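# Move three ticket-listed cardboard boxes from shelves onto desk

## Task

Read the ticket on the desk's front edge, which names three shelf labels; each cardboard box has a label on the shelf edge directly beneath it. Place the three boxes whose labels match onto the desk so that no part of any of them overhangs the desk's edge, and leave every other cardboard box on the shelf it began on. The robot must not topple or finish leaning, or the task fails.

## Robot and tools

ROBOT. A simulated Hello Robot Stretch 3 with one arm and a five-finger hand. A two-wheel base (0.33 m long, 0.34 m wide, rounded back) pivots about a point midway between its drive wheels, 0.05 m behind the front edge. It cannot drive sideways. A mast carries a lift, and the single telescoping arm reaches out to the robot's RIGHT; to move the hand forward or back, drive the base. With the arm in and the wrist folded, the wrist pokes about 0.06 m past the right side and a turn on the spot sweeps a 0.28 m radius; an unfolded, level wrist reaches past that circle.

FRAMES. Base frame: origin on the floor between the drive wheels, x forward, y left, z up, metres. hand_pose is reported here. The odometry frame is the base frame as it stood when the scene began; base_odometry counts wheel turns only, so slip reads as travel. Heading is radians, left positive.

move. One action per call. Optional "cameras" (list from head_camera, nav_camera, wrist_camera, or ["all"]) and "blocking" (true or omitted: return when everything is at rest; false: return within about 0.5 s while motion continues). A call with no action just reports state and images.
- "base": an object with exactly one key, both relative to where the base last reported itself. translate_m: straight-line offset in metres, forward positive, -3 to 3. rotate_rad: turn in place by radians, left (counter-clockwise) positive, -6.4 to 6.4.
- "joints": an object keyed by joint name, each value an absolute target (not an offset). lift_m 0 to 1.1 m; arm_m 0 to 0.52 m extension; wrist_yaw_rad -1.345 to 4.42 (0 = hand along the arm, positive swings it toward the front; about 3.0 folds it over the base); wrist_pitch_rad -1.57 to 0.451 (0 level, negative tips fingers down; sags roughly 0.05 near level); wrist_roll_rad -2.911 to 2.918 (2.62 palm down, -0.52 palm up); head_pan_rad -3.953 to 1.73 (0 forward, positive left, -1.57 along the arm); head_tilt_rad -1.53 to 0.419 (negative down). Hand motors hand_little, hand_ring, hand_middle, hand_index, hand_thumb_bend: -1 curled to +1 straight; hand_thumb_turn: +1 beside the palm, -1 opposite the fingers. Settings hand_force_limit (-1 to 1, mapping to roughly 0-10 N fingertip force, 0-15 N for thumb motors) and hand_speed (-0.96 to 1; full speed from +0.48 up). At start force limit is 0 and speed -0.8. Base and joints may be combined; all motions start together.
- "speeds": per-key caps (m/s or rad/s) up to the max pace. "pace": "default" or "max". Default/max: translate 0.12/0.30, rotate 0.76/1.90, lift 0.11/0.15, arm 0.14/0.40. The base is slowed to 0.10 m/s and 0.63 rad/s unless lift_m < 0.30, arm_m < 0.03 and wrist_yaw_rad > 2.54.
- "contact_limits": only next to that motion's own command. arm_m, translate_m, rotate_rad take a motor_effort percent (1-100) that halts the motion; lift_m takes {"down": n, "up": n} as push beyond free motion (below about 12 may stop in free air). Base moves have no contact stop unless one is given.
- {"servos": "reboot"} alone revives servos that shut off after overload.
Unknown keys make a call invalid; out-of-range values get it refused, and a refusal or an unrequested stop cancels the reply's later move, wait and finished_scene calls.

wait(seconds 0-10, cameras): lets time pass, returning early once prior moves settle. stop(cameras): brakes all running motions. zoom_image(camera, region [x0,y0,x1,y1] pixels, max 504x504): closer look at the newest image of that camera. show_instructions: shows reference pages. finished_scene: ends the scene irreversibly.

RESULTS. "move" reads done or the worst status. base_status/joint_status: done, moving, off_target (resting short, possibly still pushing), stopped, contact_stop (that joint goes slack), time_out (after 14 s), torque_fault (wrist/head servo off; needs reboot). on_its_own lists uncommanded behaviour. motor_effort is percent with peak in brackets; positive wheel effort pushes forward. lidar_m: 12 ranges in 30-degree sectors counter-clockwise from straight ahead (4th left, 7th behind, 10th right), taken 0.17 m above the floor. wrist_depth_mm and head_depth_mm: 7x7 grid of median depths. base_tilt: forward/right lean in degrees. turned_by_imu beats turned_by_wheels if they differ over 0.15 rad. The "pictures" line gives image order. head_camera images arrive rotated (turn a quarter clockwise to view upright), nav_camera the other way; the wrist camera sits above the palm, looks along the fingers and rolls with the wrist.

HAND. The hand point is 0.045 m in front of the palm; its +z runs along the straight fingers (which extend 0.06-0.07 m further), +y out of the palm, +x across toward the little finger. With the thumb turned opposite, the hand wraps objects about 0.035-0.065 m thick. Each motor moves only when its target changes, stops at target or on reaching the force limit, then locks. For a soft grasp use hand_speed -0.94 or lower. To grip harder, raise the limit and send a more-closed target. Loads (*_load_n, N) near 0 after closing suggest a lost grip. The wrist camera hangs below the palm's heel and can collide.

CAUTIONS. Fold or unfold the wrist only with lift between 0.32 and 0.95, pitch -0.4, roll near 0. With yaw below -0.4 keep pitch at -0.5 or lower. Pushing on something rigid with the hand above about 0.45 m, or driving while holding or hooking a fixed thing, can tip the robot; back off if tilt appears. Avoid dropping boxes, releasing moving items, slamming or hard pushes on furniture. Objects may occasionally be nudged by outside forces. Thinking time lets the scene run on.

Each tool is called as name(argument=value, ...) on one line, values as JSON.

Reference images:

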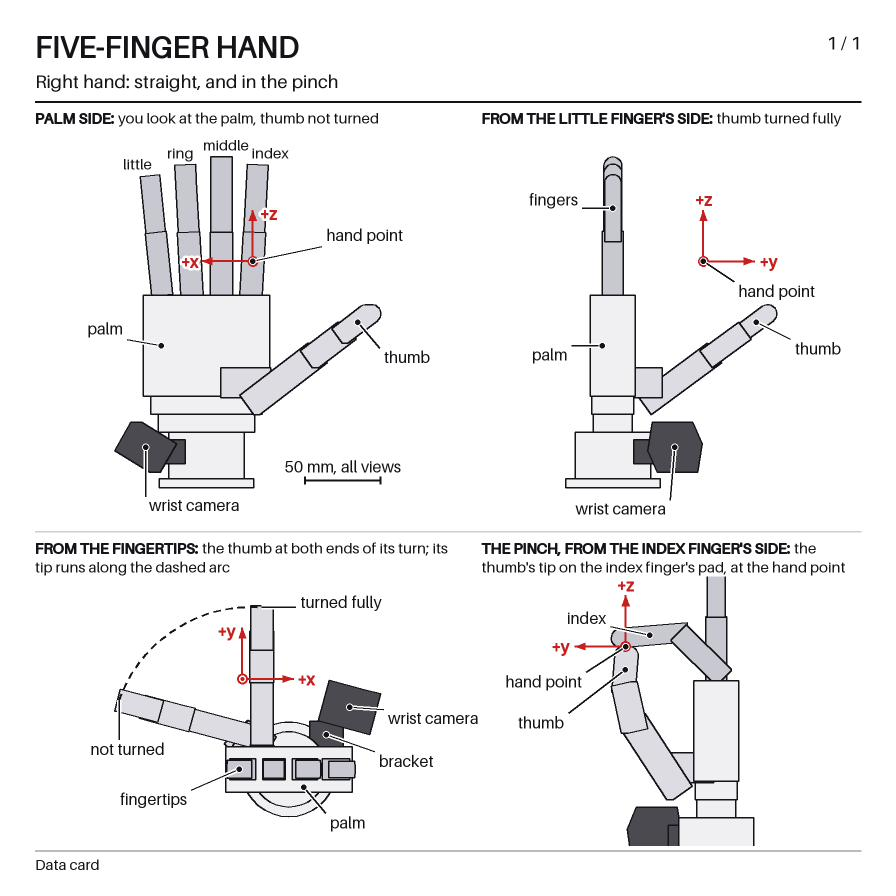

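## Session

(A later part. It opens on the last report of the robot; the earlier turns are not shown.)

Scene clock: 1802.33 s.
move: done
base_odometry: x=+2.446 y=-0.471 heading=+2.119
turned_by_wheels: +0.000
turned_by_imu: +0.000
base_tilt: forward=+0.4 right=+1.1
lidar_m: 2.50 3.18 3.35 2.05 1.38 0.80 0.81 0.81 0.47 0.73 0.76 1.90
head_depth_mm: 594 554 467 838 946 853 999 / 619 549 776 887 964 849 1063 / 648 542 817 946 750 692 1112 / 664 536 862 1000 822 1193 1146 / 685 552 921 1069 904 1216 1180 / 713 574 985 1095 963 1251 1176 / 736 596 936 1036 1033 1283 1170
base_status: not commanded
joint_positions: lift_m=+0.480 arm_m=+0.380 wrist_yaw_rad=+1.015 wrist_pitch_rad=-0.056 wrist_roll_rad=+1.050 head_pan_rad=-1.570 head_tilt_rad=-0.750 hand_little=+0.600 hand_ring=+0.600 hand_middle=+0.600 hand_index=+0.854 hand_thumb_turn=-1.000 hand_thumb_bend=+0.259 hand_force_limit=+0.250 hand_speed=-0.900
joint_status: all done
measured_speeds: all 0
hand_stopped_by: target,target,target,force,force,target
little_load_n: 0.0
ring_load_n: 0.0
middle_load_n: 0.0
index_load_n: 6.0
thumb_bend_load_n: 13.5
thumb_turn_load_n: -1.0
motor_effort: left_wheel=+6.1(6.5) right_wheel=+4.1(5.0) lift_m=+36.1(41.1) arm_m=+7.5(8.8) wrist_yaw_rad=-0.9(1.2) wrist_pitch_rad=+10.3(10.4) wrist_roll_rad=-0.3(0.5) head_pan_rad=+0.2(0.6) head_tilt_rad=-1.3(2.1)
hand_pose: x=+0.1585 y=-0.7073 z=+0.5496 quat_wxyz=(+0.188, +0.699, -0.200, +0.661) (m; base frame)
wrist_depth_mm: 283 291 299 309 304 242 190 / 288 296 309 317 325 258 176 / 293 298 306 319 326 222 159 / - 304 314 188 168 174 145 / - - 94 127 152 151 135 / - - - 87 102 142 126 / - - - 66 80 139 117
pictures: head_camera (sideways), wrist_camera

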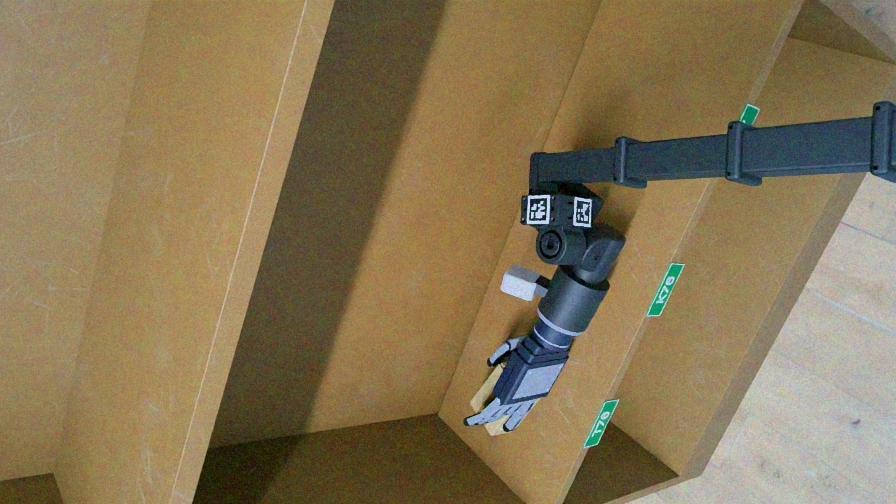

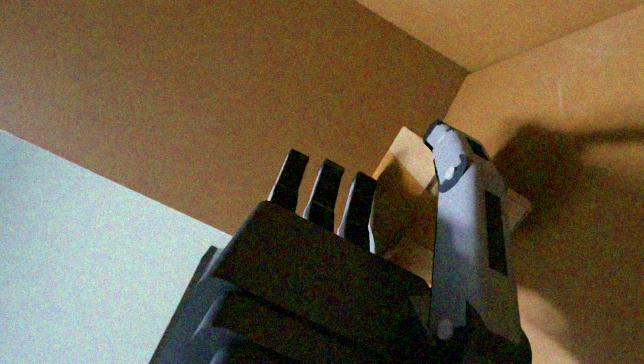

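move(joints={"lift_m": 0.58}, speeds={"lift_m": 0.06})

move(joints={"arm_m": 0.0}, speeds={"arm_m": 0.1}, cameras=["head_camera", "wrist_camera"])

Scene clock: 1809.53 s.
move: done
base_odometry: x=+2.446 y=-0.471 heading=+2.119
turned_by_wheels: +0.000
turned_by_imu: +0.000
base_tilt: forward=+0.4 right=+1.1
lidar_m: 2.50 3.18 3.37 2.05 1.38 0.80 0.81 0.81 0.47 0.73 0.76 1.90
head_depth_mm: 593 553 468 837 947 852 996 / 619 547 774 888 948 555 449 / 647 542 818 884 751 878 1128 / 666 534 869 952 917 1191 1148 / 686 554 923 1015 952 1224 1177 / 714 574 980 932 990 1259 1165 / 733 596 937 1023 1033 1286 1167
base_status: not commanded
joint_positions: lift_m=+0.580 arm_m=+0.380 wrist_yaw_rad=+1.015 wrist_pitch_rad=-0.058 wrist_roll_rad=+1.050 head_pan_rad=-1.570 head_tilt_rad=-0.750 hand_little=+0.600 hand_ring=+0.600 hand_middle=+0.600 hand_index=+0.854 hand_thumb_turn=-1.000 hand_thumb_bend=+0.259 hand_force_limit=+0.250 hand_speed=-0.900
joint_status: all done
measured_speeds: all 0
hand_stopped_by: target,target,target,force,force,target
little_load_n: 0.0
ring_load_n: 0.0
middle_load_n: 0.0
index_load_n: 6.0
thumb_bend_load_n: 13.0
thumb_turn_load_n: -1.0
motor_effort: left_wheel=+6.2(6.5) right_wheel=+3.4(5.1) lift_m=+35.8(39.9) arm_m=+2.8(5.1) wrist_yaw_rad=-1.1(1.2) wrist_pitch_rad=+9.8(10.6) wrist_roll_rad=-0.1(0.6) head_pan_rad=+0.2(1.0) head_tilt_rad=-0.3(2.7)
hand_pose: x=+0.1584 y=-0.7072 z=+0.6491 quat_wxyz=(+0.188, +0.699, -0.200, +0.660) (m; base frame)
wrist_depth_mm: 285 290 298 309 305 241 203 / 285 297 304 317 324 310 248 / 294 297 311 319 328 341 276 / - 306 313 188 169 302 255 / - - 94 127 151 150 237 / - - - 87 103 243 219 / - - - 66 80 - 205
pictures: none

Scene clock: 1814.33 s.
move: done
base_odometry: x=+2.446 y=-0.471 heading=+2.119
turned_by_wheels: +0.000
turned_by_imu: +0.000
base_tilt: forward=+0.4 right=+1.1
lidar_m: 2.49 3.17 3.37 2.05 1.38 0.80 0.81 0.80 0.47 0.72 0.76 1.91
head_depth_mm: 595 554 468 837 944 853 1003 / 619 547 776 885 969 862 1102 / 645 541 820 946 983 896 1114 / 665 537 868 1008 975 1194 1150 / 685 553 921 1069 968 1214 519 / 714 575 981 1104 992 1253 527 / 732 597 942 1040 1033 652 557
base_status: not commanded
joint_positions: lift_m=+0.580 arm_m=+0.000 wrist_yaw_rad=+1.015 wrist_pitch_rad=-0.058 wrist_roll_rad=+1.051 head_pan_rad=-1.570 head_tilt_rad=-0.750 hand_little=+0.600 hand_ring=+0.600 hand_middle=+0.600 hand_index=+0.854 hand_thumb_turn=-1.000 hand_thumb_bend=+0.259 hand_force_limit=+0.250 hand_speed=-0.900
joint_status: all done
measured_speeds: all 0
hand_stopped_by: target,target,target,force,force,target
little_load_n: 0.0
ring_load_n: 0.0
middle_load_n: 0.0
index_load_n: 6.0
thumb_bend_load_n: 13.5
thumb_turn_load_n: -1.0
motor_effort: left_wheel=+5.8(6.6) right_wheel=+3.9(5.0) lift_m=+17.7(35.4) arm_m=-20.8(28.1) wrist_yaw_rad=-0.4(1.6) wrist_pitch_rad=+10.5(10.8) wrist_roll_rad=+0.1(0.8) head_pan_rad=+0.4(1.0) head_tilt_rad=-1.2(2.1)
hand_pose: x=+0.1583 y=-0.3272 z=+0.6490 quat_wxyz=(+0.187, +0.699, -0.201, +0.660) (m; base frame)
wrist_depth_mm: - - 889 912 486 482 336 / - - - 943 932 502 524 / - - - - 957 - 530 / - - - 188 169 915 781 / - - 94 127 152 151 724 / - - - 87 102 740 671 / - - - 66 80 741 631
pictures: head_camera (sideways), wrist_camera

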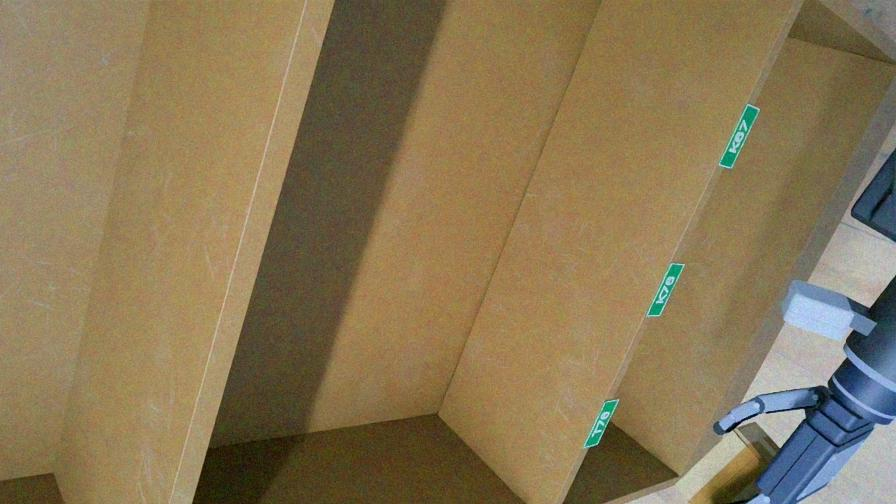

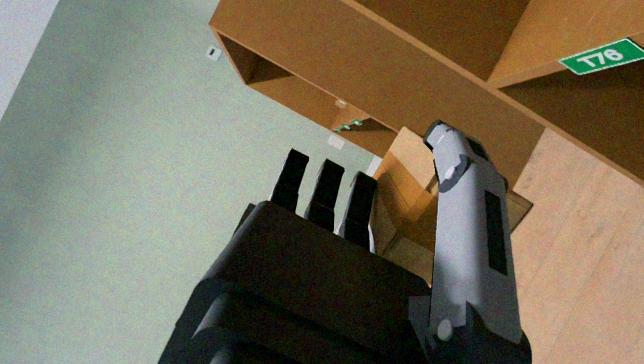

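move(base={"translate_m": 0.25}, joints={"lift_m": 0.70})

move(joints={"wrist_yaw_rad": 1.57}, speeds={"wrist_yaw_rad": 0.8})

move(base={"rotate_rad": 0.954}, cameras=["nav_camera"])

Scene clock: 1831.87 s.
move: done
base_odometry: x=+2.316 y=-0.257 heading=+2.118
turned_by_wheels: +0.000
turned_by_imu: -0.001
base_tilt: forward=+0.4 right=+1.0
lidar_m: 2.26 2.89 3.45 2.42 1.63 1.04 1.04 0.67 0.82 0.68 1.00 1.71
head_depth_mm: 685 558 852 971 990 1186 1117 / 704 580 899 1027 990 1204 344 / 725 601 947 1083 984 1246 352 / 726 627 978 1102 1020 1267 1179 / 645 694 818 949 1043 1265 410 / 588 965 1154 1396 1538 1307 421 / 936 1073 1251 1429 1496 539 1129
base_status: done
joint_positions: lift_m=+0.700 arm_m=+0.000 wrist_yaw_rad=+1.015 wrist_pitch_rad=-0.059 wrist_roll_rad=+1.051 head_pan_rad=-1.570 head_tilt_rad=-0.750 hand_little=+0.600 hand_ring=+0.600 hand_middle=+0.600 hand_index=+0.854 hand_thumb_turn=-1.000 hand_thumb_bend=+0.259 hand_force_limit=+0.250 hand_speed=-0.900
joint_status: all done
measured_speeds: all 0
hand_stopped_by: target,target,target,force,force,target
little_load_n: 0.0
ring_load_n: 0.0
middle_load_n: 0.0
index_load_n: 6.0
thumb_bend_load_n: 13.5
thumb_turn_load_n: -1.0
motor_effort: left_wheel=-1.2(11.9) right_wheel=+8.7(13.3) lift_m=+38.0(39.8) arm_m=-18.6(20.2) wrist_yaw_rad=-0.5(1.8) wrist_pitch_rad=+10.2(10.9) wrist_roll_rad=-0.4(0.9) head_pan_rad=+0.0(1.0) head_tilt_rad=-0.2(1.7)
hand_pose: x=+0.1583 y=-0.3272 z=+0.7688 quat_wxyz=(+0.187, +0.700, -0.201, +0.660) (m; base frame)
wrist_depth_mm: - - - - 710 734 776 / - - - - - 756 784 / - - - - - - 766 / - - - 189 170 - 835 / - - 94 127 152 151 835 / - - - 87 103 871 773 / - - - 66 80 847 722
pictures: none

Scene clock: 1833.17 s.
move: done
base_odometry: x=+2.316 y=-0.257 heading=+2.118
turned_by_wheels: +0.000
turned_by_imu: +0.000
base_tilt: forward=+0.5 right=+1.0
lidar_m: 2.27 2.89 3.28 2.41 1.63 1.04 1.04 0.67 0.82 0.68 1.00 1.71
head_depth_mm: 683 559 854 966 996 1185 1121 / 706 580 899 1029 990 1202 344 / 726 601 948 1087 984 1247 351 / 728 625 980 1103 1026 1261 394 / 646 697 820 945 1044 1287 1172 / 587 963 1152 1395 1540 1331 401 / 936 1076 1248 1431 1503 1324 1171
base_status: not commanded
joint_positions: lift_m=+0.700 arm_m=+0.000 wrist_yaw_rad=+1.569 wrist_pitch_rad=-0.059 wrist_roll_rad=+1.051 head_pan_rad=-1.570 head_tilt_rad=-0.750 hand_little=+0.600 hand_ring=+0.600 hand_middle=+0.600 hand_index=+0.854 hand_thumb_turn=-1.000 hand_thumb_bend=+0.259 hand_force_limit=+0.250 hand_speed=-0.900
joint_status: all done
measured_speeds: all 0
hand_stopped_by: target,target,target,force,force,target
little_load_n: 0.0
ring_load_n: 0.0
middle_load_n: 0.0
index_load_n: 6.5
thumb_bend_load_n: 13.5
thumb_turn_load_n: -1.0
motor_effort: left_wheel=-0.8(1.3) right_wheel=+9.6(10.3) lift_m=+36.9(37.9) arm_m=-17.5(18.4) wrist_yaw_rad=+1.5(5.8) wrist_pitch_rad=+10.8(10.8) wrist_roll_rad=-0.7(0.8) head_pan_rad=+0.1(0.9) head_tilt_rad=-0.1(1.1)
hand_pose: x=+0.2273 y=-0.2054 z=+0.7688 quat_wxyz=(+0.000, +0.728, -0.002, +0.686) (m; base frame)
wrist_depth_mm: - - - - - - - / - - - - - - - / - - - - - - 979 / - - - 189 169 - 919 / - - 94 127 151 151 841 / - - - 87 102 872 792 / - - - 67 80 860 723
pictures: none

Scene clock: 1835.80 s.
move: done
base_odometry: x=+2.316 y=-0.257 heading=+3.072
turned_by_wheels: +0.954
turned_by_imu: +0.944
base_tilt: forward=+0.5 right=+1.0
lidar_m: 3.25 2.69 1.69 1.04 1.04 0.67 0.82 0.68 0.68 1.71 2.24 2.71
head_depth_mm: 1493 1593 1360 1254 1483 1363 1197 / 1498 1637 1881 1735 1531 1360 344 / 2046 2274 2166 1842 1576 1360 350 / 2029 2286 2286 1860 1563 1347 394 / 1993 2212 2284 1839 1567 1340 1176 / 1960 2167 2265 1845 1546 1334 403 / 1855 2151 2228 1832 1537 1328 1163
base_status: done
joint_positions: lift_m=+0.700 arm_m=+0.000 wrist_yaw_rad=+1.569 wrist_pitch_rad=-0.059 wrist_roll_rad=+1.051 head_pan_rad=-1.570 head_tilt_rad=-0.750 hand_little=+0.600 hand_ring=+0.600 hand_middle=+0.600 hand_index=+0.854 hand_thumb_turn=-1.000 hand_thumb_bend=+0.259 hand_force_limit=+0.250 hand_speed=-0.900
joint_status: not commanded
measured_speeds: all 0
hand_stopped_by: target,target,target,force,force,target
little_load_n: 0.0
ring_load_n: 0.0
middle_load_n: 0.0
index_load_n: 6.0
thumb_bend_load_n: 13.5
thumb_turn_load_n: -1.0
motor_effort: left_wheel=-11.5(15.7) right_wheel=+8.2(12.8) lift_m=+35.0(36.8) arm_m=-21.1(21.4) wrist_yaw_rad=+0.7(2.3) wrist_pitch_rad=+10.1(10.8) wrist_roll_rad=-0.1(0.8) head_pan_rad=+0.8(1.1) head_tilt_rad=-0.3(1.8)
hand_pose: x=+0.2273 y=-0.2054 z=+0.7688 quat_wxyz=(+0.000, +0.728, -0.002, +0.686) (m; base frame)
wrist_depth_mm: - - - - - - - / - - - - - - - / - - - - - - 973 / - - - 189 169 - 926 / - - 94 127 152 150 829 / - - - 87 102 861 762 / - - - 67 80 886 723
pictures: nav_camera (sideways)

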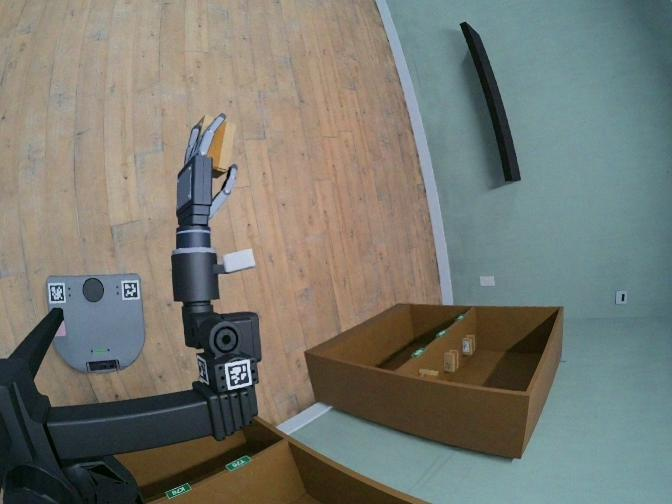

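move(base={"translate_m": 1.3}, joints={"lift_m": 0.93}, speeds={"lift_m": 0.05})

move(base={"translate_m": 1.25}, cameras=["nav_camera"])

Scene clock: 1854.60 s.
move: done
base_odometry: x=+1.019 y=-0.167 heading=+3.072
turned_by_wheels: +0.000
turned_by_imu: -0.005
base_tilt: forward=+0.5 right=+1.0
lidar_m: 1.98 2.28 1.96 1.76 1.77 1.79 1.94 1.85 2.22 1.98 1.99 2.40
head_depth_mm: 1788 2111 2313 1958 - - 1184 / 1750 2092 2287 1900 - - 1172 / 1742 2046 2259 1881 - - 1145 / 1715 1999 2226 1881 1592 - 1148 / 1694 1984 2157 1857 1562 - 1119 / 1729 1948 2139 1852 1560 - - / 1710 1905 2134 1822 - - -
base_status: done
joint_positions: lift_m=+0.930 arm_m=+0.000 wrist_yaw_rad=+1.569 wrist_pitch_rad=-0.059 wrist_roll_rad=+1.051 head_pan_rad=-1.570 head_tilt_rad=-0.750 hand_little=+0.600 hand_ring=+0.600 hand_middle=+0.600 hand_index=+0.854 hand_thumb_turn=-1.000 hand_thumb_bend=+0.259 hand_force_limit=+0.250 hand_speed=-0.900
joint_status: all done
measured_speeds: all 0
hand_stopped_by: target,target,target,force,force,target
little_load_n: 0.0
ring_load_n: 0.0
middle_load_n: 0.0
index_load_n: 6.0
thumb_bend_load_n: 13.5
thumb_turn_load_n: -1.5
motor_effort: left_wheel=+6.1(11.2) right_wheel=+4.5(14.2) lift_m=+37.7(41.0) arm_m=-12.9(21.5) wrist_yaw_rad=+0.5(2.3) wrist_pitch_rad=+10.7(11.0) wrist_roll_rad=-0.1(1.0) head_pan_rad=+0.6(1.2) head_tilt_rad=+0.1(2.1)
hand_pose: x=+0.2273 y=-0.2054 z=+0.9988 quat_wxyz=(+0.000, +0.728, -0.002, +0.686) (m; base frame)
wrist_depth_mm: - - - - - - - / - - - - - - - / - - - - - - - / - - - 188 169 - - / - - 94 127 151 150 - / - - - 87 102 - - / - - - 66 80 - 924
pictures: none

Scene clock: 1868.23 s.
move: done
base_odometry: x=-0.228 y=-0.080 heading=+3.072
turned_by_wheels: +0.000
turned_by_imu: -0.005
base_tilt: forward=+0.5 right=+1.0
lidar_m: 0.96 0.79 1.37 2.00 2.01 2.42 3.06 3.06 1.95 1.74 1.74 1.56
head_depth_mm: 1645 1883 2147 1950 - - 1177 / 1597 1824 2101 1904 - - 1175 / 1586 1802 2058 1876 - - 1145 / 1549 1760 2027 1861 1602 - 1142 / 1524 1729 2000 1845 1557 - 1117 / 1513 1689 1920 1849 1552 - - / 1495 1665 1913 1839 - - -
base_status: done
joint_positions: lift_m=+0.930 arm_m=+0.000 wrist_yaw_rad=+1.569 wrist_pitch_rad=-0.059 wrist_roll_rad=+1.051 head_pan_rad=-1.570 head_tilt_rad=-0.750 hand_little=+0.600 hand_ring=+0.600 hand_middle=+0.600 hand_index=+0.854 hand_thumb_turn=-1.000 hand_thumb_bend=+0.259 hand_force_limit=+0.250 hand_speed=-0.900
joint_status: not commanded
measured_speeds: all 0
hand_stopped_by: target,target,target,force,force,target
little_load_n: 0.0
ring_load_n: 0.0
middle_load_n: 0.0
index_load_n: 6.0
thumb_bend_load_n: 13.5
thumb_turn_load_n: -1.5
motor_effort: left_wheel=+7.0(11.7) right_wheel=+2.2(13.6) lift_m=+36.5(38.3) arm_m=-4.4(12.9) wrist_yaw_rad=-0.1(2.6) wrist_pitch_rad=+10.6(11.0) wrist_roll_rad=-0.5(0.9) head_pan_rad=+1.0(1.6) head_tilt_rad=+1.3(2.5)
hand_pose: x=+0.2273 y=-0.2054 z=+0.9988 quat_wxyz=(+0.000, +0.728, -0.002, +0.686) (m; base frame)
wrist_depth_mm: - - - - - - - / - - - - - - - / - - - - - - - / - - - 187 169 - - / - - 94 127 152 151 - / - - - 87 102 - - / - - - 66 80 - 922
pictures: nav_camera (sideways)

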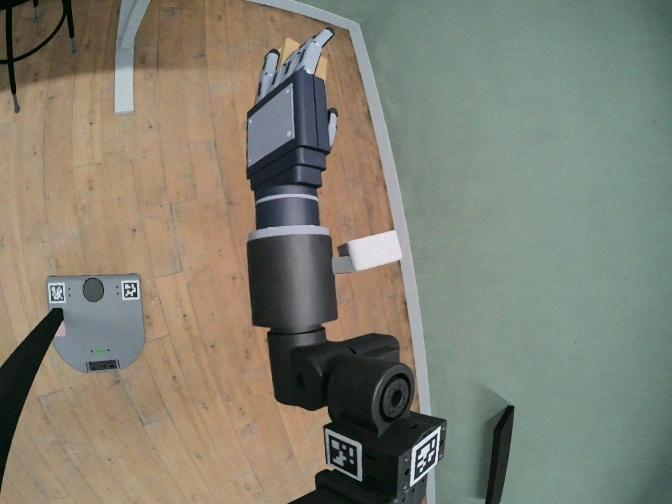

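move(base={"rotate_rad": 1.827}, cameras=["head_camera", "nav_camera"])

Scene clock: 1878.43 s.
move: done
base_odometry: x=-0.228 y=-0.080 heading=-1.385
turned_by_wheels: +1.827
turned_by_imu: +1.813
base_tilt: forward=+0.5 right=+1.1
lidar_m: 2.00 2.13 2.90 3.07 2.31 1.77 1.74 1.84 0.96 0.96 0.79 1.40
head_depth_mm: 1191 1168 880 763 - - 1182 / 1205 1153 871 1201 - - 1171 / 1214 1138 865 1730 - - 1141 / 1224 1120 851 1335 1575 - 1142 / 1233 1113 847 1128 1549 - 1122 / 1243 1104 845 1074 1523 - - / 1255 1088 836 1370 - - -
base_status: done
joint_positions: lift_m=+0.930 arm_m=+0.000 wrist_yaw_rad=+1.569 wrist_pitch_rad=-0.059 wrist_roll_rad=+1.051 head_pan_rad=-1.570 head_tilt_rad=-0.750 hand_little=+0.600 hand_ring=+0.600 hand_middle=+0.600 hand_index=+0.854 hand_thumb_turn=-1.000 hand_thumb_bend=+0.259 hand_force_limit=+0.250 hand_speed=-0.900
joint_status: not commanded
measured_speeds: all 0
hand_stopped_by: target,target,target,force,force,target
little_load_n: 0.0
ring_load_n: 0.0
middle_load_n: 0.0
index_load_n: 6.0
thumb_bend_load_n: 13.5
thumb_turn_load_n: -1.0
motor_effort: left_wheel=-11.4(16.4) right_wheel=+8.9(13.3) lift_m=+35.8(37.3) arm_m=-16.2(16.2) wrist_yaw_rad=+0.6(1.9) wrist_pitch_rad=+10.0(10.9) wrist_roll_rad=-0.5(0.8) head_pan_rad=+1.4(1.8) head_tilt_rad=+2.6(3.1)
hand_pose: x=+0.2273 y=-0.2054 z=+0.9988 quat_wxyz=(+0.000, +0.728, -0.002, +0.686) (m; base frame)
wrist_depth_mm: - - - - - - - / - - - - - - - / - - - - - - - / - - - 188 169 - - / - - 94 127 151 150 - / - - - 87 102 - - / - - - 66 80 - 934
pictures: head_camera (sideways), nav_camera (sideways)

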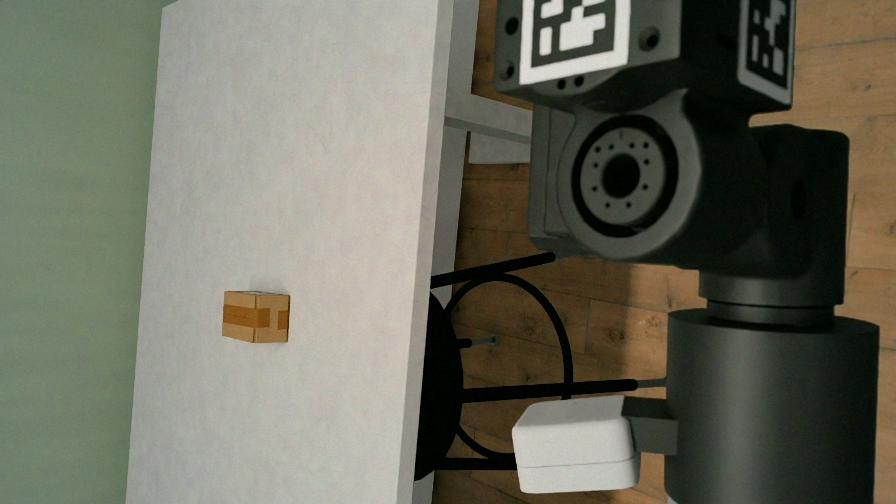

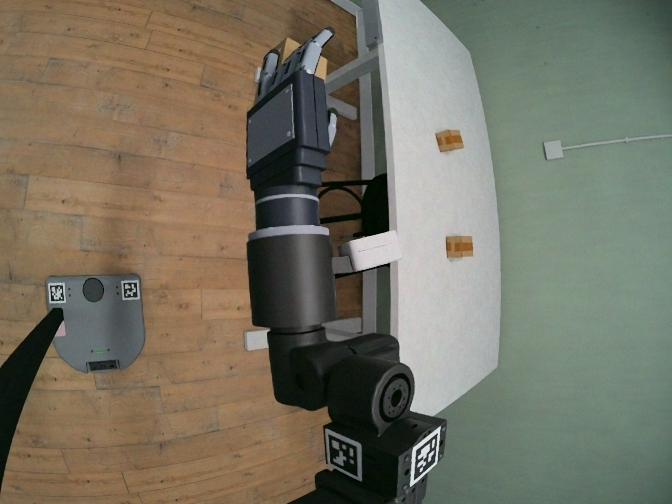

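move(joints={"wrist_yaw_rad": 0.0}, speeds={"wrist_yaw_rad": 0.8})

move(joints={"arm_m": 0.45}, speeds={"arm_m": 0.1}, cameras=["head_camera"])

move(joints={"lift_m": 0.81}, speeds={"lift_m": 0.06}, cameras=["head_camera", "wrist_camera"])

Scene clock: 1903.87 s.
move: done
base_odometry: x=-0.228 y=-0.080 heading=-1.384
turned_by_wheels: +0.000
turned_by_imu: +0.000
base_tilt: forward=+0.5 right=+1.0
lidar_m: 1.99 2.14 2.89 3.06 2.32 1.77 1.73 1.83 0.96 0.96 0.79 1.40
head_depth_mm: 1200 1159 874 746 - - - / 1203 1149 872 440 - - - / 1215 1137 465 335 - - - / 1223 1126 854 727 291 - 1142 / 1230 1110 848 1121 1549 1342 1171 / 1243 1098 847 1073 1504 1333 1169 / 1251 1097 837 1368 1511 1326 1171
base_status: not commanded
joint_positions: lift_m=+0.930 arm_m=+0.000 wrist_yaw_rad=+0.001 wrist_pitch_rad=-0.059 wrist_roll_rad=+1.051 head_pan_rad=-1.570 head_tilt_rad=-0.750 hand_little=+0.600 hand_ring=+0.600 hand_middle=+0.600 hand_index=+0.854 hand_thumb_turn=-1.000 hand_thumb_bend=+0.259 hand_force_limit=+0.250 hand_speed=-0.900
joint_status: all done
measured_speeds: all 0
hand_stopped_by: target,target,target,force,force,target
little_load_n: 0.0
ring_load_n: 0.0
middle_load_n: 0.0
index_load_n: 6.0
thumb_bend_load_n: 13.5
thumb_turn_load_n: -1.0
motor_effort: left_wheel=-11.0(12.0) right_wheel=+9.6(10.2) lift_m=+36.4(36.5) arm_m=-14.7(21.4) wrist_yaw_rad=-1.5(8.7) wrist_pitch_rad=+10.3(11.1) wrist_roll_rad=-0.5(0.8) head_pan_rad=+1.2(1.8) head_tilt_rad=+1.2(3.1)
hand_pose: x=-0.0811 y=-0.3938 z=+0.9988 quat_wxyz=(+0.484, +0.514, -0.515, +0.486) (m; base frame)
wrist_depth_mm: - - - - - - 338 / - - - - - - 362 / - - - - 200 - - / - - - 187 170 361 - / - - 94 126 151 150 - / - - - 87 102 74 947 / - - - 67 80 - 897
pictures: none

Scene clock: 1909.37 s.
move: done
base_odometry: x=-0.228 y=-0.080 heading=-1.384
turned_by_wheels: +0.000
turned_by_imu: +0.000
base_tilt: forward=+0.5 right=+1.1
lidar_m: 2.00 2.13 2.91 3.04 2.31 1.77 1.73 1.83 0.96 0.96 0.79 1.40
head_depth_mm: 1178 350 302 1754 1582 1368 1194 / 515 504 845 1223 1511 1353 1192 / 501 513 861 1739 1568 1347 1184 / 1200 988 856 1329 1527 1340 1183 / 1227 1107 849 1122 1553 1340 1180 / 1247 1101 843 1074 1516 1332 1174 / 1255 1087 834 1369 1512 1331 1170
base_status: not commanded
joint_positions: lift_m=+0.930 arm_m=+0.450 wrist_yaw_rad=+0.001 wrist_pitch_rad=-0.059 wrist_roll_rad=+1.051 head_pan_rad=-1.570 head_tilt_rad=-0.750 hand_little=+0.600 hand_ring=+0.600 hand_middle=+0.600 hand_index=+0.854 hand_thumb_turn=-1.000 hand_thumb_bend=+0.259 hand_force_limit=+0.250 hand_speed=-0.900
joint_status: all done
measured_speeds: all 0
hand_stopped_by: target,target,target,force,force,target
little_load_n: 0.0
ring_load_n: 0.0
middle_load_n: 0.0
index_load_n: 6.0
thumb_bend_load_n: 13.0
thumb_turn_load_n: -1.5
motor_effort: left_wheel=-11.0(11.5) right_wheel=+8.8(10.4) lift_m=+35.4(36.9) arm_m=+19.7(27.1) wrist_yaw_rad=-1.9(2.5) wrist_pitch_rad=+10.3(11.1) wrist_roll_rad=-0.5(1.1) head_pan_rad=+1.5(1.9) head_tilt_rad=+2.1(3.5)
hand_pose: x=-0.0811 y=-0.8438 z=+0.9988 quat_wxyz=(+0.484, +0.514, -0.515, +0.486) (m; base frame)
wrist_depth_mm: - - - - - - 339 / - - - - - - 320 / - - - - 129 - 301 / - - - 184 168 316 276 / - - 90 127 152 151 257 / - - - 87 103 267 240 / - - - 66 80 - 226
pictures: head_camera (sideways)

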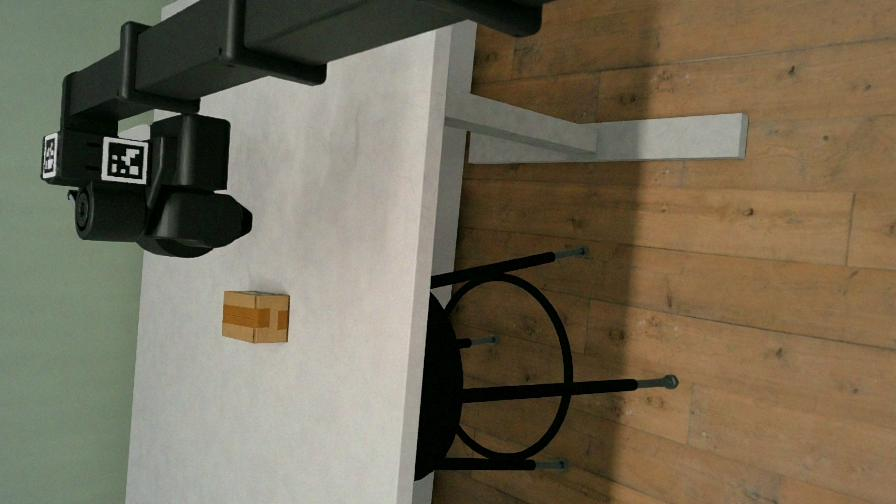

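Scene clock: 1911.97 s.
move: done
base_odometry: x=-0.228 y=-0.080 heading=-1.384
turned_by_wheels: +0.000
turned_by_imu: +0.000
base_tilt: forward=+0.5 right=+1.0
lidar_m: 1.99 2.14 2.90 3.06 2.31 1.77 1.74 1.84 0.96 0.96 0.79 1.40
head_depth_mm: 1185 1165 877 425 323 287 - / 1198 1151 487 411 1414 1307 1193 / 1209 1139 591 1712 1579 1343 1183 / 1220 1127 772 1330 1529 1353 1180 / 1232 1113 850 1126 1542 1339 1178 / 1242 1103 840 1076 1506 1331 1169 / 1249 1090 833 1359 1505 1325 1174
base_status: not commanded
joint_positions: lift_m=+0.810 arm_m=+0.450 wrist_yaw_rad=+0.001 wrist_pitch_rad=-0.059 wrist_roll_rad=+1.051 head_pan_rad=-1.570 head_tilt_rad=-0.750 hand_little=+0.600 hand_ring=+0.600 hand_middle=+0.600 hand_index=+0.854 hand_thumb_turn=-1.000 hand_thumb_bend=+0.259 hand_force_limit=+0.250 hand_speed=-0.900
joint_status: all done
measured_speeds: all 0
hand_stopped_by: target,target,target,force,force,target
little_load_n: 0.0
ring_load_n: 0.0
middle_load_n: 0.0
index_load_n: 6.0
thumb_bend_load_n: 13.5
thumb_turn_load_n: -1.5
motor_effort: left_wheel=-10.6(11.3) right_wheel=+9.2(9.7) lift_m=+18.8(34.0) arm_m=+18.2(19.6) wrist_yaw_rad=-0.9(2.6) wrist_pitch_rad=+10.8(10.9) wrist_roll_rad=-0.1(0.7) head_pan_rad=+0.9(1.6) head_tilt_rad=+1.9(3.6)
hand_pose: x=-0.0811 y=-0.8438 z=+0.8788 quat_wxyz=(+0.484, +0.514, -0.515, +0.486) (m; base frame)
wrist_depth_mm: - - - - - 291 198 / - - - - - 261 175 / - - - - 180 224 160 / - - - 184 169 175 150 / - - 90 127 151 152 137 / - - - 87 102 75 127 / - - - 66 81 140 124
pictures: head_camera (sideways), wrist_camera

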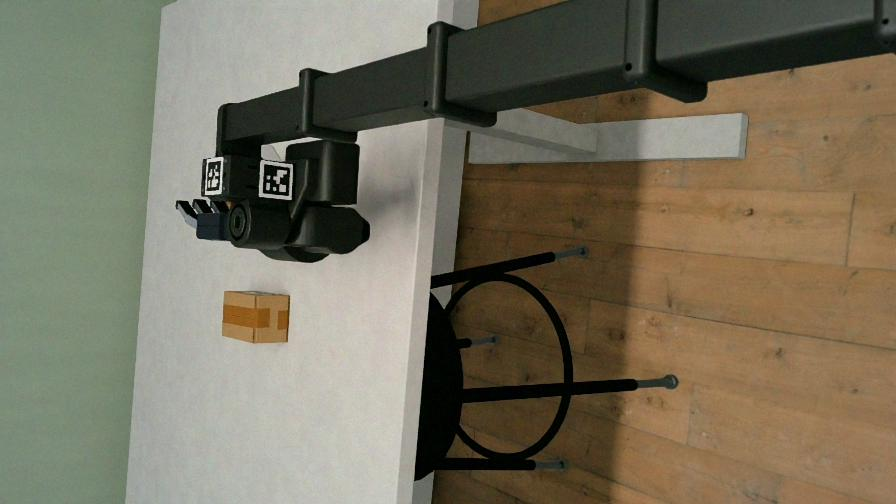

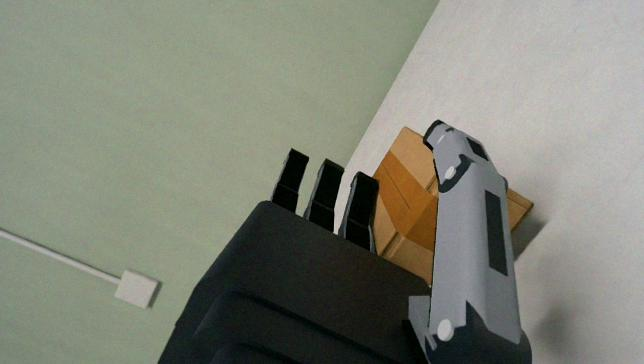

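move(joints={"lift_m": 0.781}, speeds={"lift_m": 0.02}, contact_limits={"lift_m": {"down": 13}}, cameras=["wrist_camera"])

Scene clock: 1918.87 s.
move: done
base_odometry: x=-0.228 y=-0.080 heading=-1.384
turned_by_wheels: +0.000
turned_by_imu: +0.000
base_tilt: forward=+0.5 right=+1.1
lidar_m: 2.00 2.13 2.91 3.04 2.32 1.77 1.74 1.84 0.96 0.96 0.79 1.40
head_depth_mm: 1195 1163 878 743 367 306 - / 1197 1146 559 444 387 1281 1174 / 1211 1137 608 1741 1575 1352 1191 / 1224 1129 689 1330 1529 1352 1184 / 1235 1113 852 1129 1550 1337 1177 / 1244 1092 842 1073 1509 1334 1164 / 1250 1089 834 1370 1514 1330 1170
base_status: not commanded
joint_positions: lift_m=+0.781 arm_m=+0.450 wrist_yaw_rad=+0.001 wrist_pitch_rad=-0.030 wrist_roll_rad=+1.051 head_pan_rad=-1.570 head_tilt_rad=-0.750 hand_little=+0.600 hand_ring=+0.600 hand_middle=+0.600 hand_index=+0.854 hand_thumb_turn=-1.000 hand_thumb_bend=+0.259 hand_force_limit=+0.250 hand_speed=-0.900
joint_status: all done
measured_speeds: all 0
hand_stopped_by: target,target,target,force,force,target
little_load_n: 0.0
ring_load_n: 0.0
middle_load_n: 0.0
index_load_n: 6.0
thumb_bend_load_n: 13.5
thumb_turn_load_n: -1.5
motor_effort: left_wheel=-11.1(11.2) right_wheel=+8.5(9.8) lift_m=+14.3(36.2) arm_m=+15.6(16.6) wrist_yaw_rad=-0.7(2.1) wrist_pitch_rad=+4.6(10.6) wrist_roll_rad=-0.3(0.8) head_pan_rad=+1.3(2.1) head_tilt_rad=+2.8(3.8)
contact_limits: lift_m down 13 (down: maximum 72; up: maximum 65)
hand_pose: x=-0.0811 y=-0.8457 z=+0.8571 quat_wxyz=(+0.491, +0.507, -0.508, +0.493) (m; base frame)
wrist_depth_mm: - - - - - 263 166 / - - - - - 230 149 / - - - - 201 198 135 / - - - 186 169 152 125 / - - 90 127 152 87 114 / - - - 87 102 73 106 / - - - 66 82 - 101
pictures: wrist_camera

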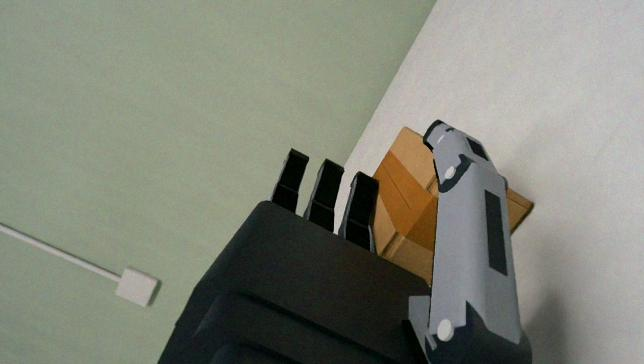

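move(joints={"lift_m": 0.785}, speeds={"lift_m": 0.02})

move(joints={"hand_thumb_bend": 1, "hand_index": 1, "hand_middle": 1, "hand_ring": 1, "hand_little": 1, "hand_speed": -0.85}, cameras=["wrist_camera", "head_camera"])

Scene clock: 1924.83 s.
move: done
base_odometry: x=-0.228 y=-0.080 heading=-1.384
turned_by_wheels: +0.000
turned_by_imu: +0.000
base_tilt: forward=+0.4 right=+1.1
lidar_m: 1.99 2.14 2.90 3.06 2.31 1.77 1.74 1.84 0.96 0.96 0.79 1.40
head_depth_mm: 1184 1159 876 743 362 301 - / 1200 1149 552 437 391 1277 1172 / 1207 1137 608 1724 1581 1350 1184 / 1222 1122 688 1331 1541 1351 1179 / 1228 1112 847 1106 1554 1338 1174 / 1241 1101 841 1074 1499 1336 1174 / 1252 1084 834 1370 1502 1325 1162
base_status: not commanded
joint_positions: lift_m=+0.785 arm_m=+0.450 wrist_yaw_rad=+0.001 wrist_pitch_rad=-0.043 wrist_roll_rad=+1.051 head_pan_rad=-1.570 head_tilt_rad=-0.750 hand_little=+0.600 hand_ring=+0.600 hand_middle=+0.600 hand_index=+0.854 hand_thumb_turn=-1.000 hand_thumb_bend=+0.259 hand_force_limit=+0.250 hand_speed=-0.900
joint_status: all done
measured_speeds: all 0
hand_stopped_by: target,target,target,force,force,target
little_load_n: 0.0
ring_load_n: 0.0
middle_load_n: 0.0
index_load_n: 6.5
thumb_bend_load_n: 13.5
thumb_turn_load_n: -1.5
motor_effort: left_wheel=-10.8(11.1) right_wheel=+7.6(9.4) lift_m=+35.1(37.5) arm_m=+13.6(13.8) wrist_yaw_rad=-0.4(2.0) wrist_pitch_rad=+7.4(8.0) wrist_roll_rad=-0.5(0.7) head_pan_rad=+1.5(1.7) head_tilt_rad=+3.0(3.5)
hand_pose: x=-0.0811 y=-0.8449 z=+0.8578 quat_wxyz=(+0.488, +0.510, -0.511, +0.490) (m; base frame)
wrist_depth_mm: - - - - - 265 167 / - - - - 335 229 150 / - - - - 201 196 136 / - - - 185 170 152 126 / - - 90 127 151 87 115 / - - - 87 102 74 107 / - - - 66 80 - 102
pictures: none

Scene clock: 1928.77 s.
move: done
base_odometry: x=-0.228 y=-0.080 heading=-1.384
turned_by_wheels: +0.000
turned_by_imu: +0.000
base_tilt: forward=+0.5 right=+1.1
lidar_m: 2.00 2.13 2.91 3.06 2.31 1.78 1.73 1.84 0.96 0.96 0.79 1.40
head_depth_mm: 1191 1161 875 743 361 301 - / 1201 1153 551 438 390 1278 1171 / 1212 1138 609 1722 1577 1346 1184 / 1224 1120 690 1330 1523 1352 1187 / 1235 1113 849 1105 1554 1342 1176 / 1246 1104 840 1072 1511 1334 1171 / 1254 1095 836 1376 1506 1317 1168
base_status: not commanded
joint_positions: lift_m=+0.785 arm_m=+0.450 wrist_yaw_rad=+0.001 wrist_pitch_rad=-0.045 wrist_roll_rad=+1.051 head_pan_rad=-1.570 head_tilt_rad=-0.750 hand_little=+1.000 hand_ring=+1.000 hand_middle=+1.000 hand_index=+1.000 hand_thumb_turn=-1.000 hand_thumb_bend=+1.000 hand_force_limit=+0.250 hand_speed=-0.850
joint_status: all done
measured_speeds: all 0
hand_stopped_by: target,target,target,target,target,target
little_load_n: 0.0
ring_load_n: 0.0
middle_load_n: 0.0
index_load_n: 0.0
thumb_bend_load_n: 0.0
thumb_turn_load_n: 0.0
motor_effort: left_wheel=-10.4(11.0) right_wheel=+8.7(9.7) lift_m=+15.3(35.3) arm_m=+11.0(13.3) wrist_yaw_rad=-1.0(2.2) wrist_pitch_rad=+8.0(8.5) wrist_roll_rad=-0.8(0.8) head_pan_rad=+1.2(2.1) head_tilt_rad=+3.1(4.1)
hand_pose: x=-0.0811 y=-0.8448 z=+0.8573 quat_wxyz=(+0.488, +0.511, -0.512, +0.489) (m; base frame)
wrist_depth_mm: - - - - - 264 167 / - - - - - 104 148 / - - - - 225 91 135 / - - - - 171 84 125 / - - 90 123 152 130 114 / - - - 87 102 69 106 / - - - 67 80 - 102
pictures: head_camera (sideways), wrist_camera

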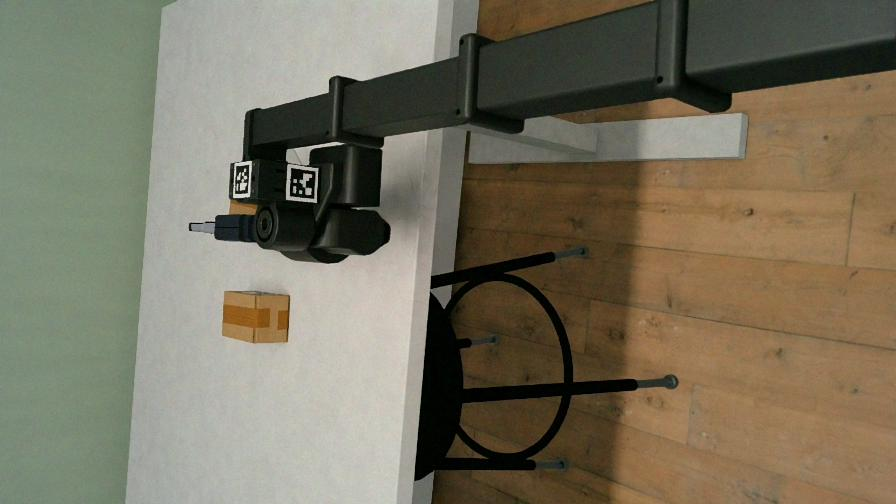

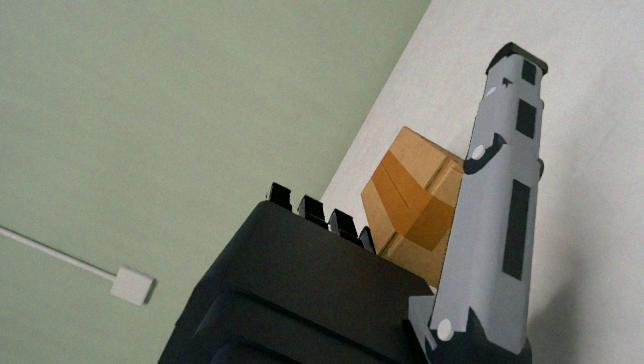

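move(joints={"arm_m": 0.30}, speeds={"arm_m": 0.06})

move(joints={"arm_m": 0.0, "lift_m": 0.85}, cameras=["head_camera"])

zoom_image(camera="head_camera", region=[100, 100, 480, 400])

Scene clock: 1937.23 s.
move: done
base_odometry: x=-0.228 y=-0.080 heading=-1.384
turned_by_wheels: +0.000
turned_by_imu: +0.000
base_tilt: forward=+0.5 right=+1.1
lidar_m: 2.00 2.14 2.90 3.06 2.31 1.77 1.74 1.84 0.96 0.96 0.79 1.40
head_depth_mm: 1196 1166 878 746 346 304 - / 1197 1155 867 444 396 1302 1168 / 1212 1140 860 496 1575 1352 1190 / 1231 1122 799 541 1534 1350 1185 / 1231 1111 848 1108 1550 1332 1181 / 1245 1110 840 1075 1510 1329 1175 / 1259 1096 833 1365 1515 1331 1169
base_status: not commanded
joint_positions: lift_m=+0.785 arm_m=+0.300 wrist_yaw_rad=+0.001 wrist_pitch_rad=-0.045 wrist_roll_rad=+1.051 head_pan_rad=-1.570 head_tilt_rad=-0.750 hand_little=+1.000 hand_ring=+1.000 hand_middle=+1.000 hand_index=+1.000 hand_thumb_turn=-1.000 hand_thumb_bend=+1.000 hand_force_limit=+0.250 hand_speed=-0.850
joint_status: all done
measured_speeds: all 0
hand_stopped_by: target,target,target,target,target,target
little_load_n: 0.0
ring_load_n: 0.0
middle_load_n: 0.0
index_load_n: 0.0
thumb_bend_load_n: 0.0
thumb_turn_load_n: 0.5
motor_effort: left_wheel=-10.6(10.9) right_wheel=+8.2(9.6) lift_m=+24.0(24.0) arm_m=-20.1(30.9) wrist_yaw_rad=-1.3(2.6) wrist_pitch_rad=+8.1(8.4) wrist_roll_rad=-0.5(0.8) head_pan_rad=+1.5(2.0) head_tilt_rad=+2.3(4.2)
hand_pose: x=-0.0811 y=-0.6947 z=+0.8572 quat_wxyz=(+0.487, +0.511, -0.512, +0.489) (m; base frame)
wrist_depth_mm: - - - - - 260 167 / - - - - - 104 149 / - - - - 317 91 136 / - - - 297 294 85 125 / - - 90 123 260 131 115 / - - - 87 89 69 106 / - - - 66 80 - 102
pictures: none

Scene clock: 1940.67 s.
move: done
base_odometry: x=-0.228 y=-0.080 heading=-1.384
turned_by_wheels: +0.000
turned_by_imu: +0.000
base_tilt: forward=+0.4 right=+1.0
lidar_m: 1.99 2.14 2.90 3.05 2.31 1.77 1.74 1.83 0.95 0.96 0.79 1.40
head_depth_mm: 1187 1170 879 770 1592 - - / 1203 1151 870 1192 444 - - / 1212 1136 867 757 397 331 - / 1223 1125 856 739 384 324 - / 1237 1112 849 1113 1554 1337 1177 / 1244 1106 841 1077 1516 1327 1171 / 1265 1088 836 1367 1510 1335 1169
base_status: not commanded
joint_positions: lift_m=+0.850 arm_m=+0.000 wrist_yaw_rad=+0.001 wrist_pitch_rad=-0.047 wrist_roll_rad=+1.051 head_pan_rad=-1.570 head_tilt_rad=-0.750 hand_little=+1.000 hand_ring=+1.000 hand_middle=+1.000 hand_index=+1.000 hand_thumb_turn=-1.000 hand_thumb_bend=+1.000 hand_force_limit=+0.250 hand_speed=-0.850
joint_status: all done
measured_speeds: all 0
hand_stopped_by: target,target,target,target,target,target
little_load_n: -0.5
ring_load_n: 0.0
middle_load_n: 0.0
index_load_n: 0.0
thumb_bend_load_n: 0.0
thumb_turn_load_n: 0.0
motor_effort: left_wheel=-10.6(10.9) right_wheel=+9.1(10.2) lift_m=+36.5(39.3) arm_m=-21.4(27.2) wrist_yaw_rad=-1.1(2.2) wrist_pitch_rad=+8.0(8.5) wrist_roll_rad=-0.3(0.9) head_pan_rad=+1.1(2.1) head_tilt_rad=+2.4(3.5)
hand_pose: x=-0.0811 y=-0.3946 z=+0.9218 quat_wxyz=(+0.487, +0.511, -0.512, +0.489) (m; base frame)
wrist_depth_mm: - - - - - 341 - / - - - - - 104 - / - - - - - 92 - / - - - - - 86 - / - - 94 123 - - - / - - - 87 89 69 927 / - - - 66 80 - 843
pictures: head_camera (sideways)

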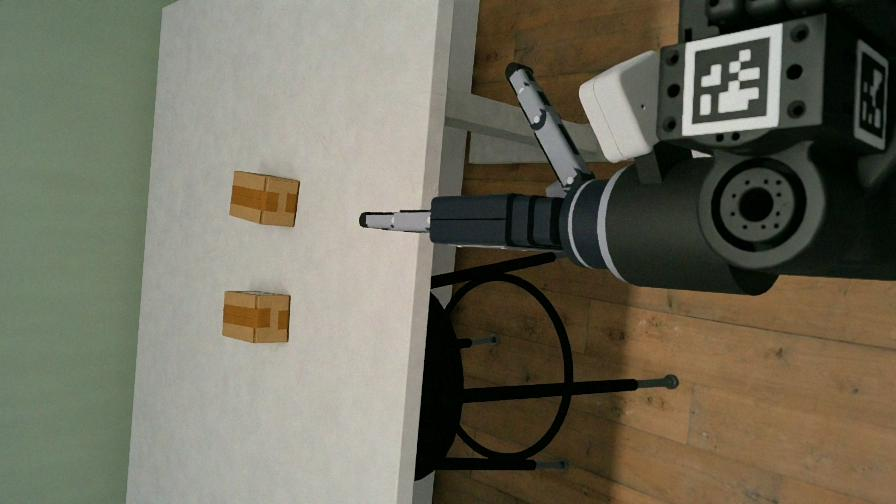

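Scaled by 1.326 from the camera's 896x504 image, which has a finer 1280x720 frame.

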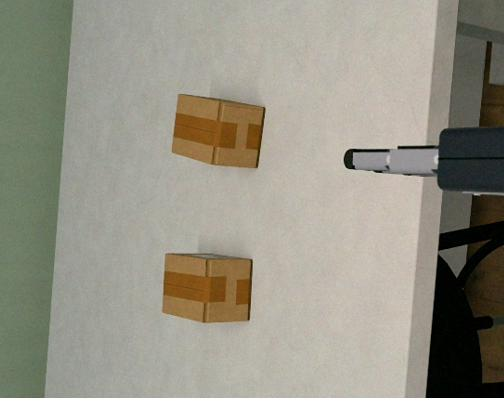

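finished_scene()

The scene is finished: the task was done.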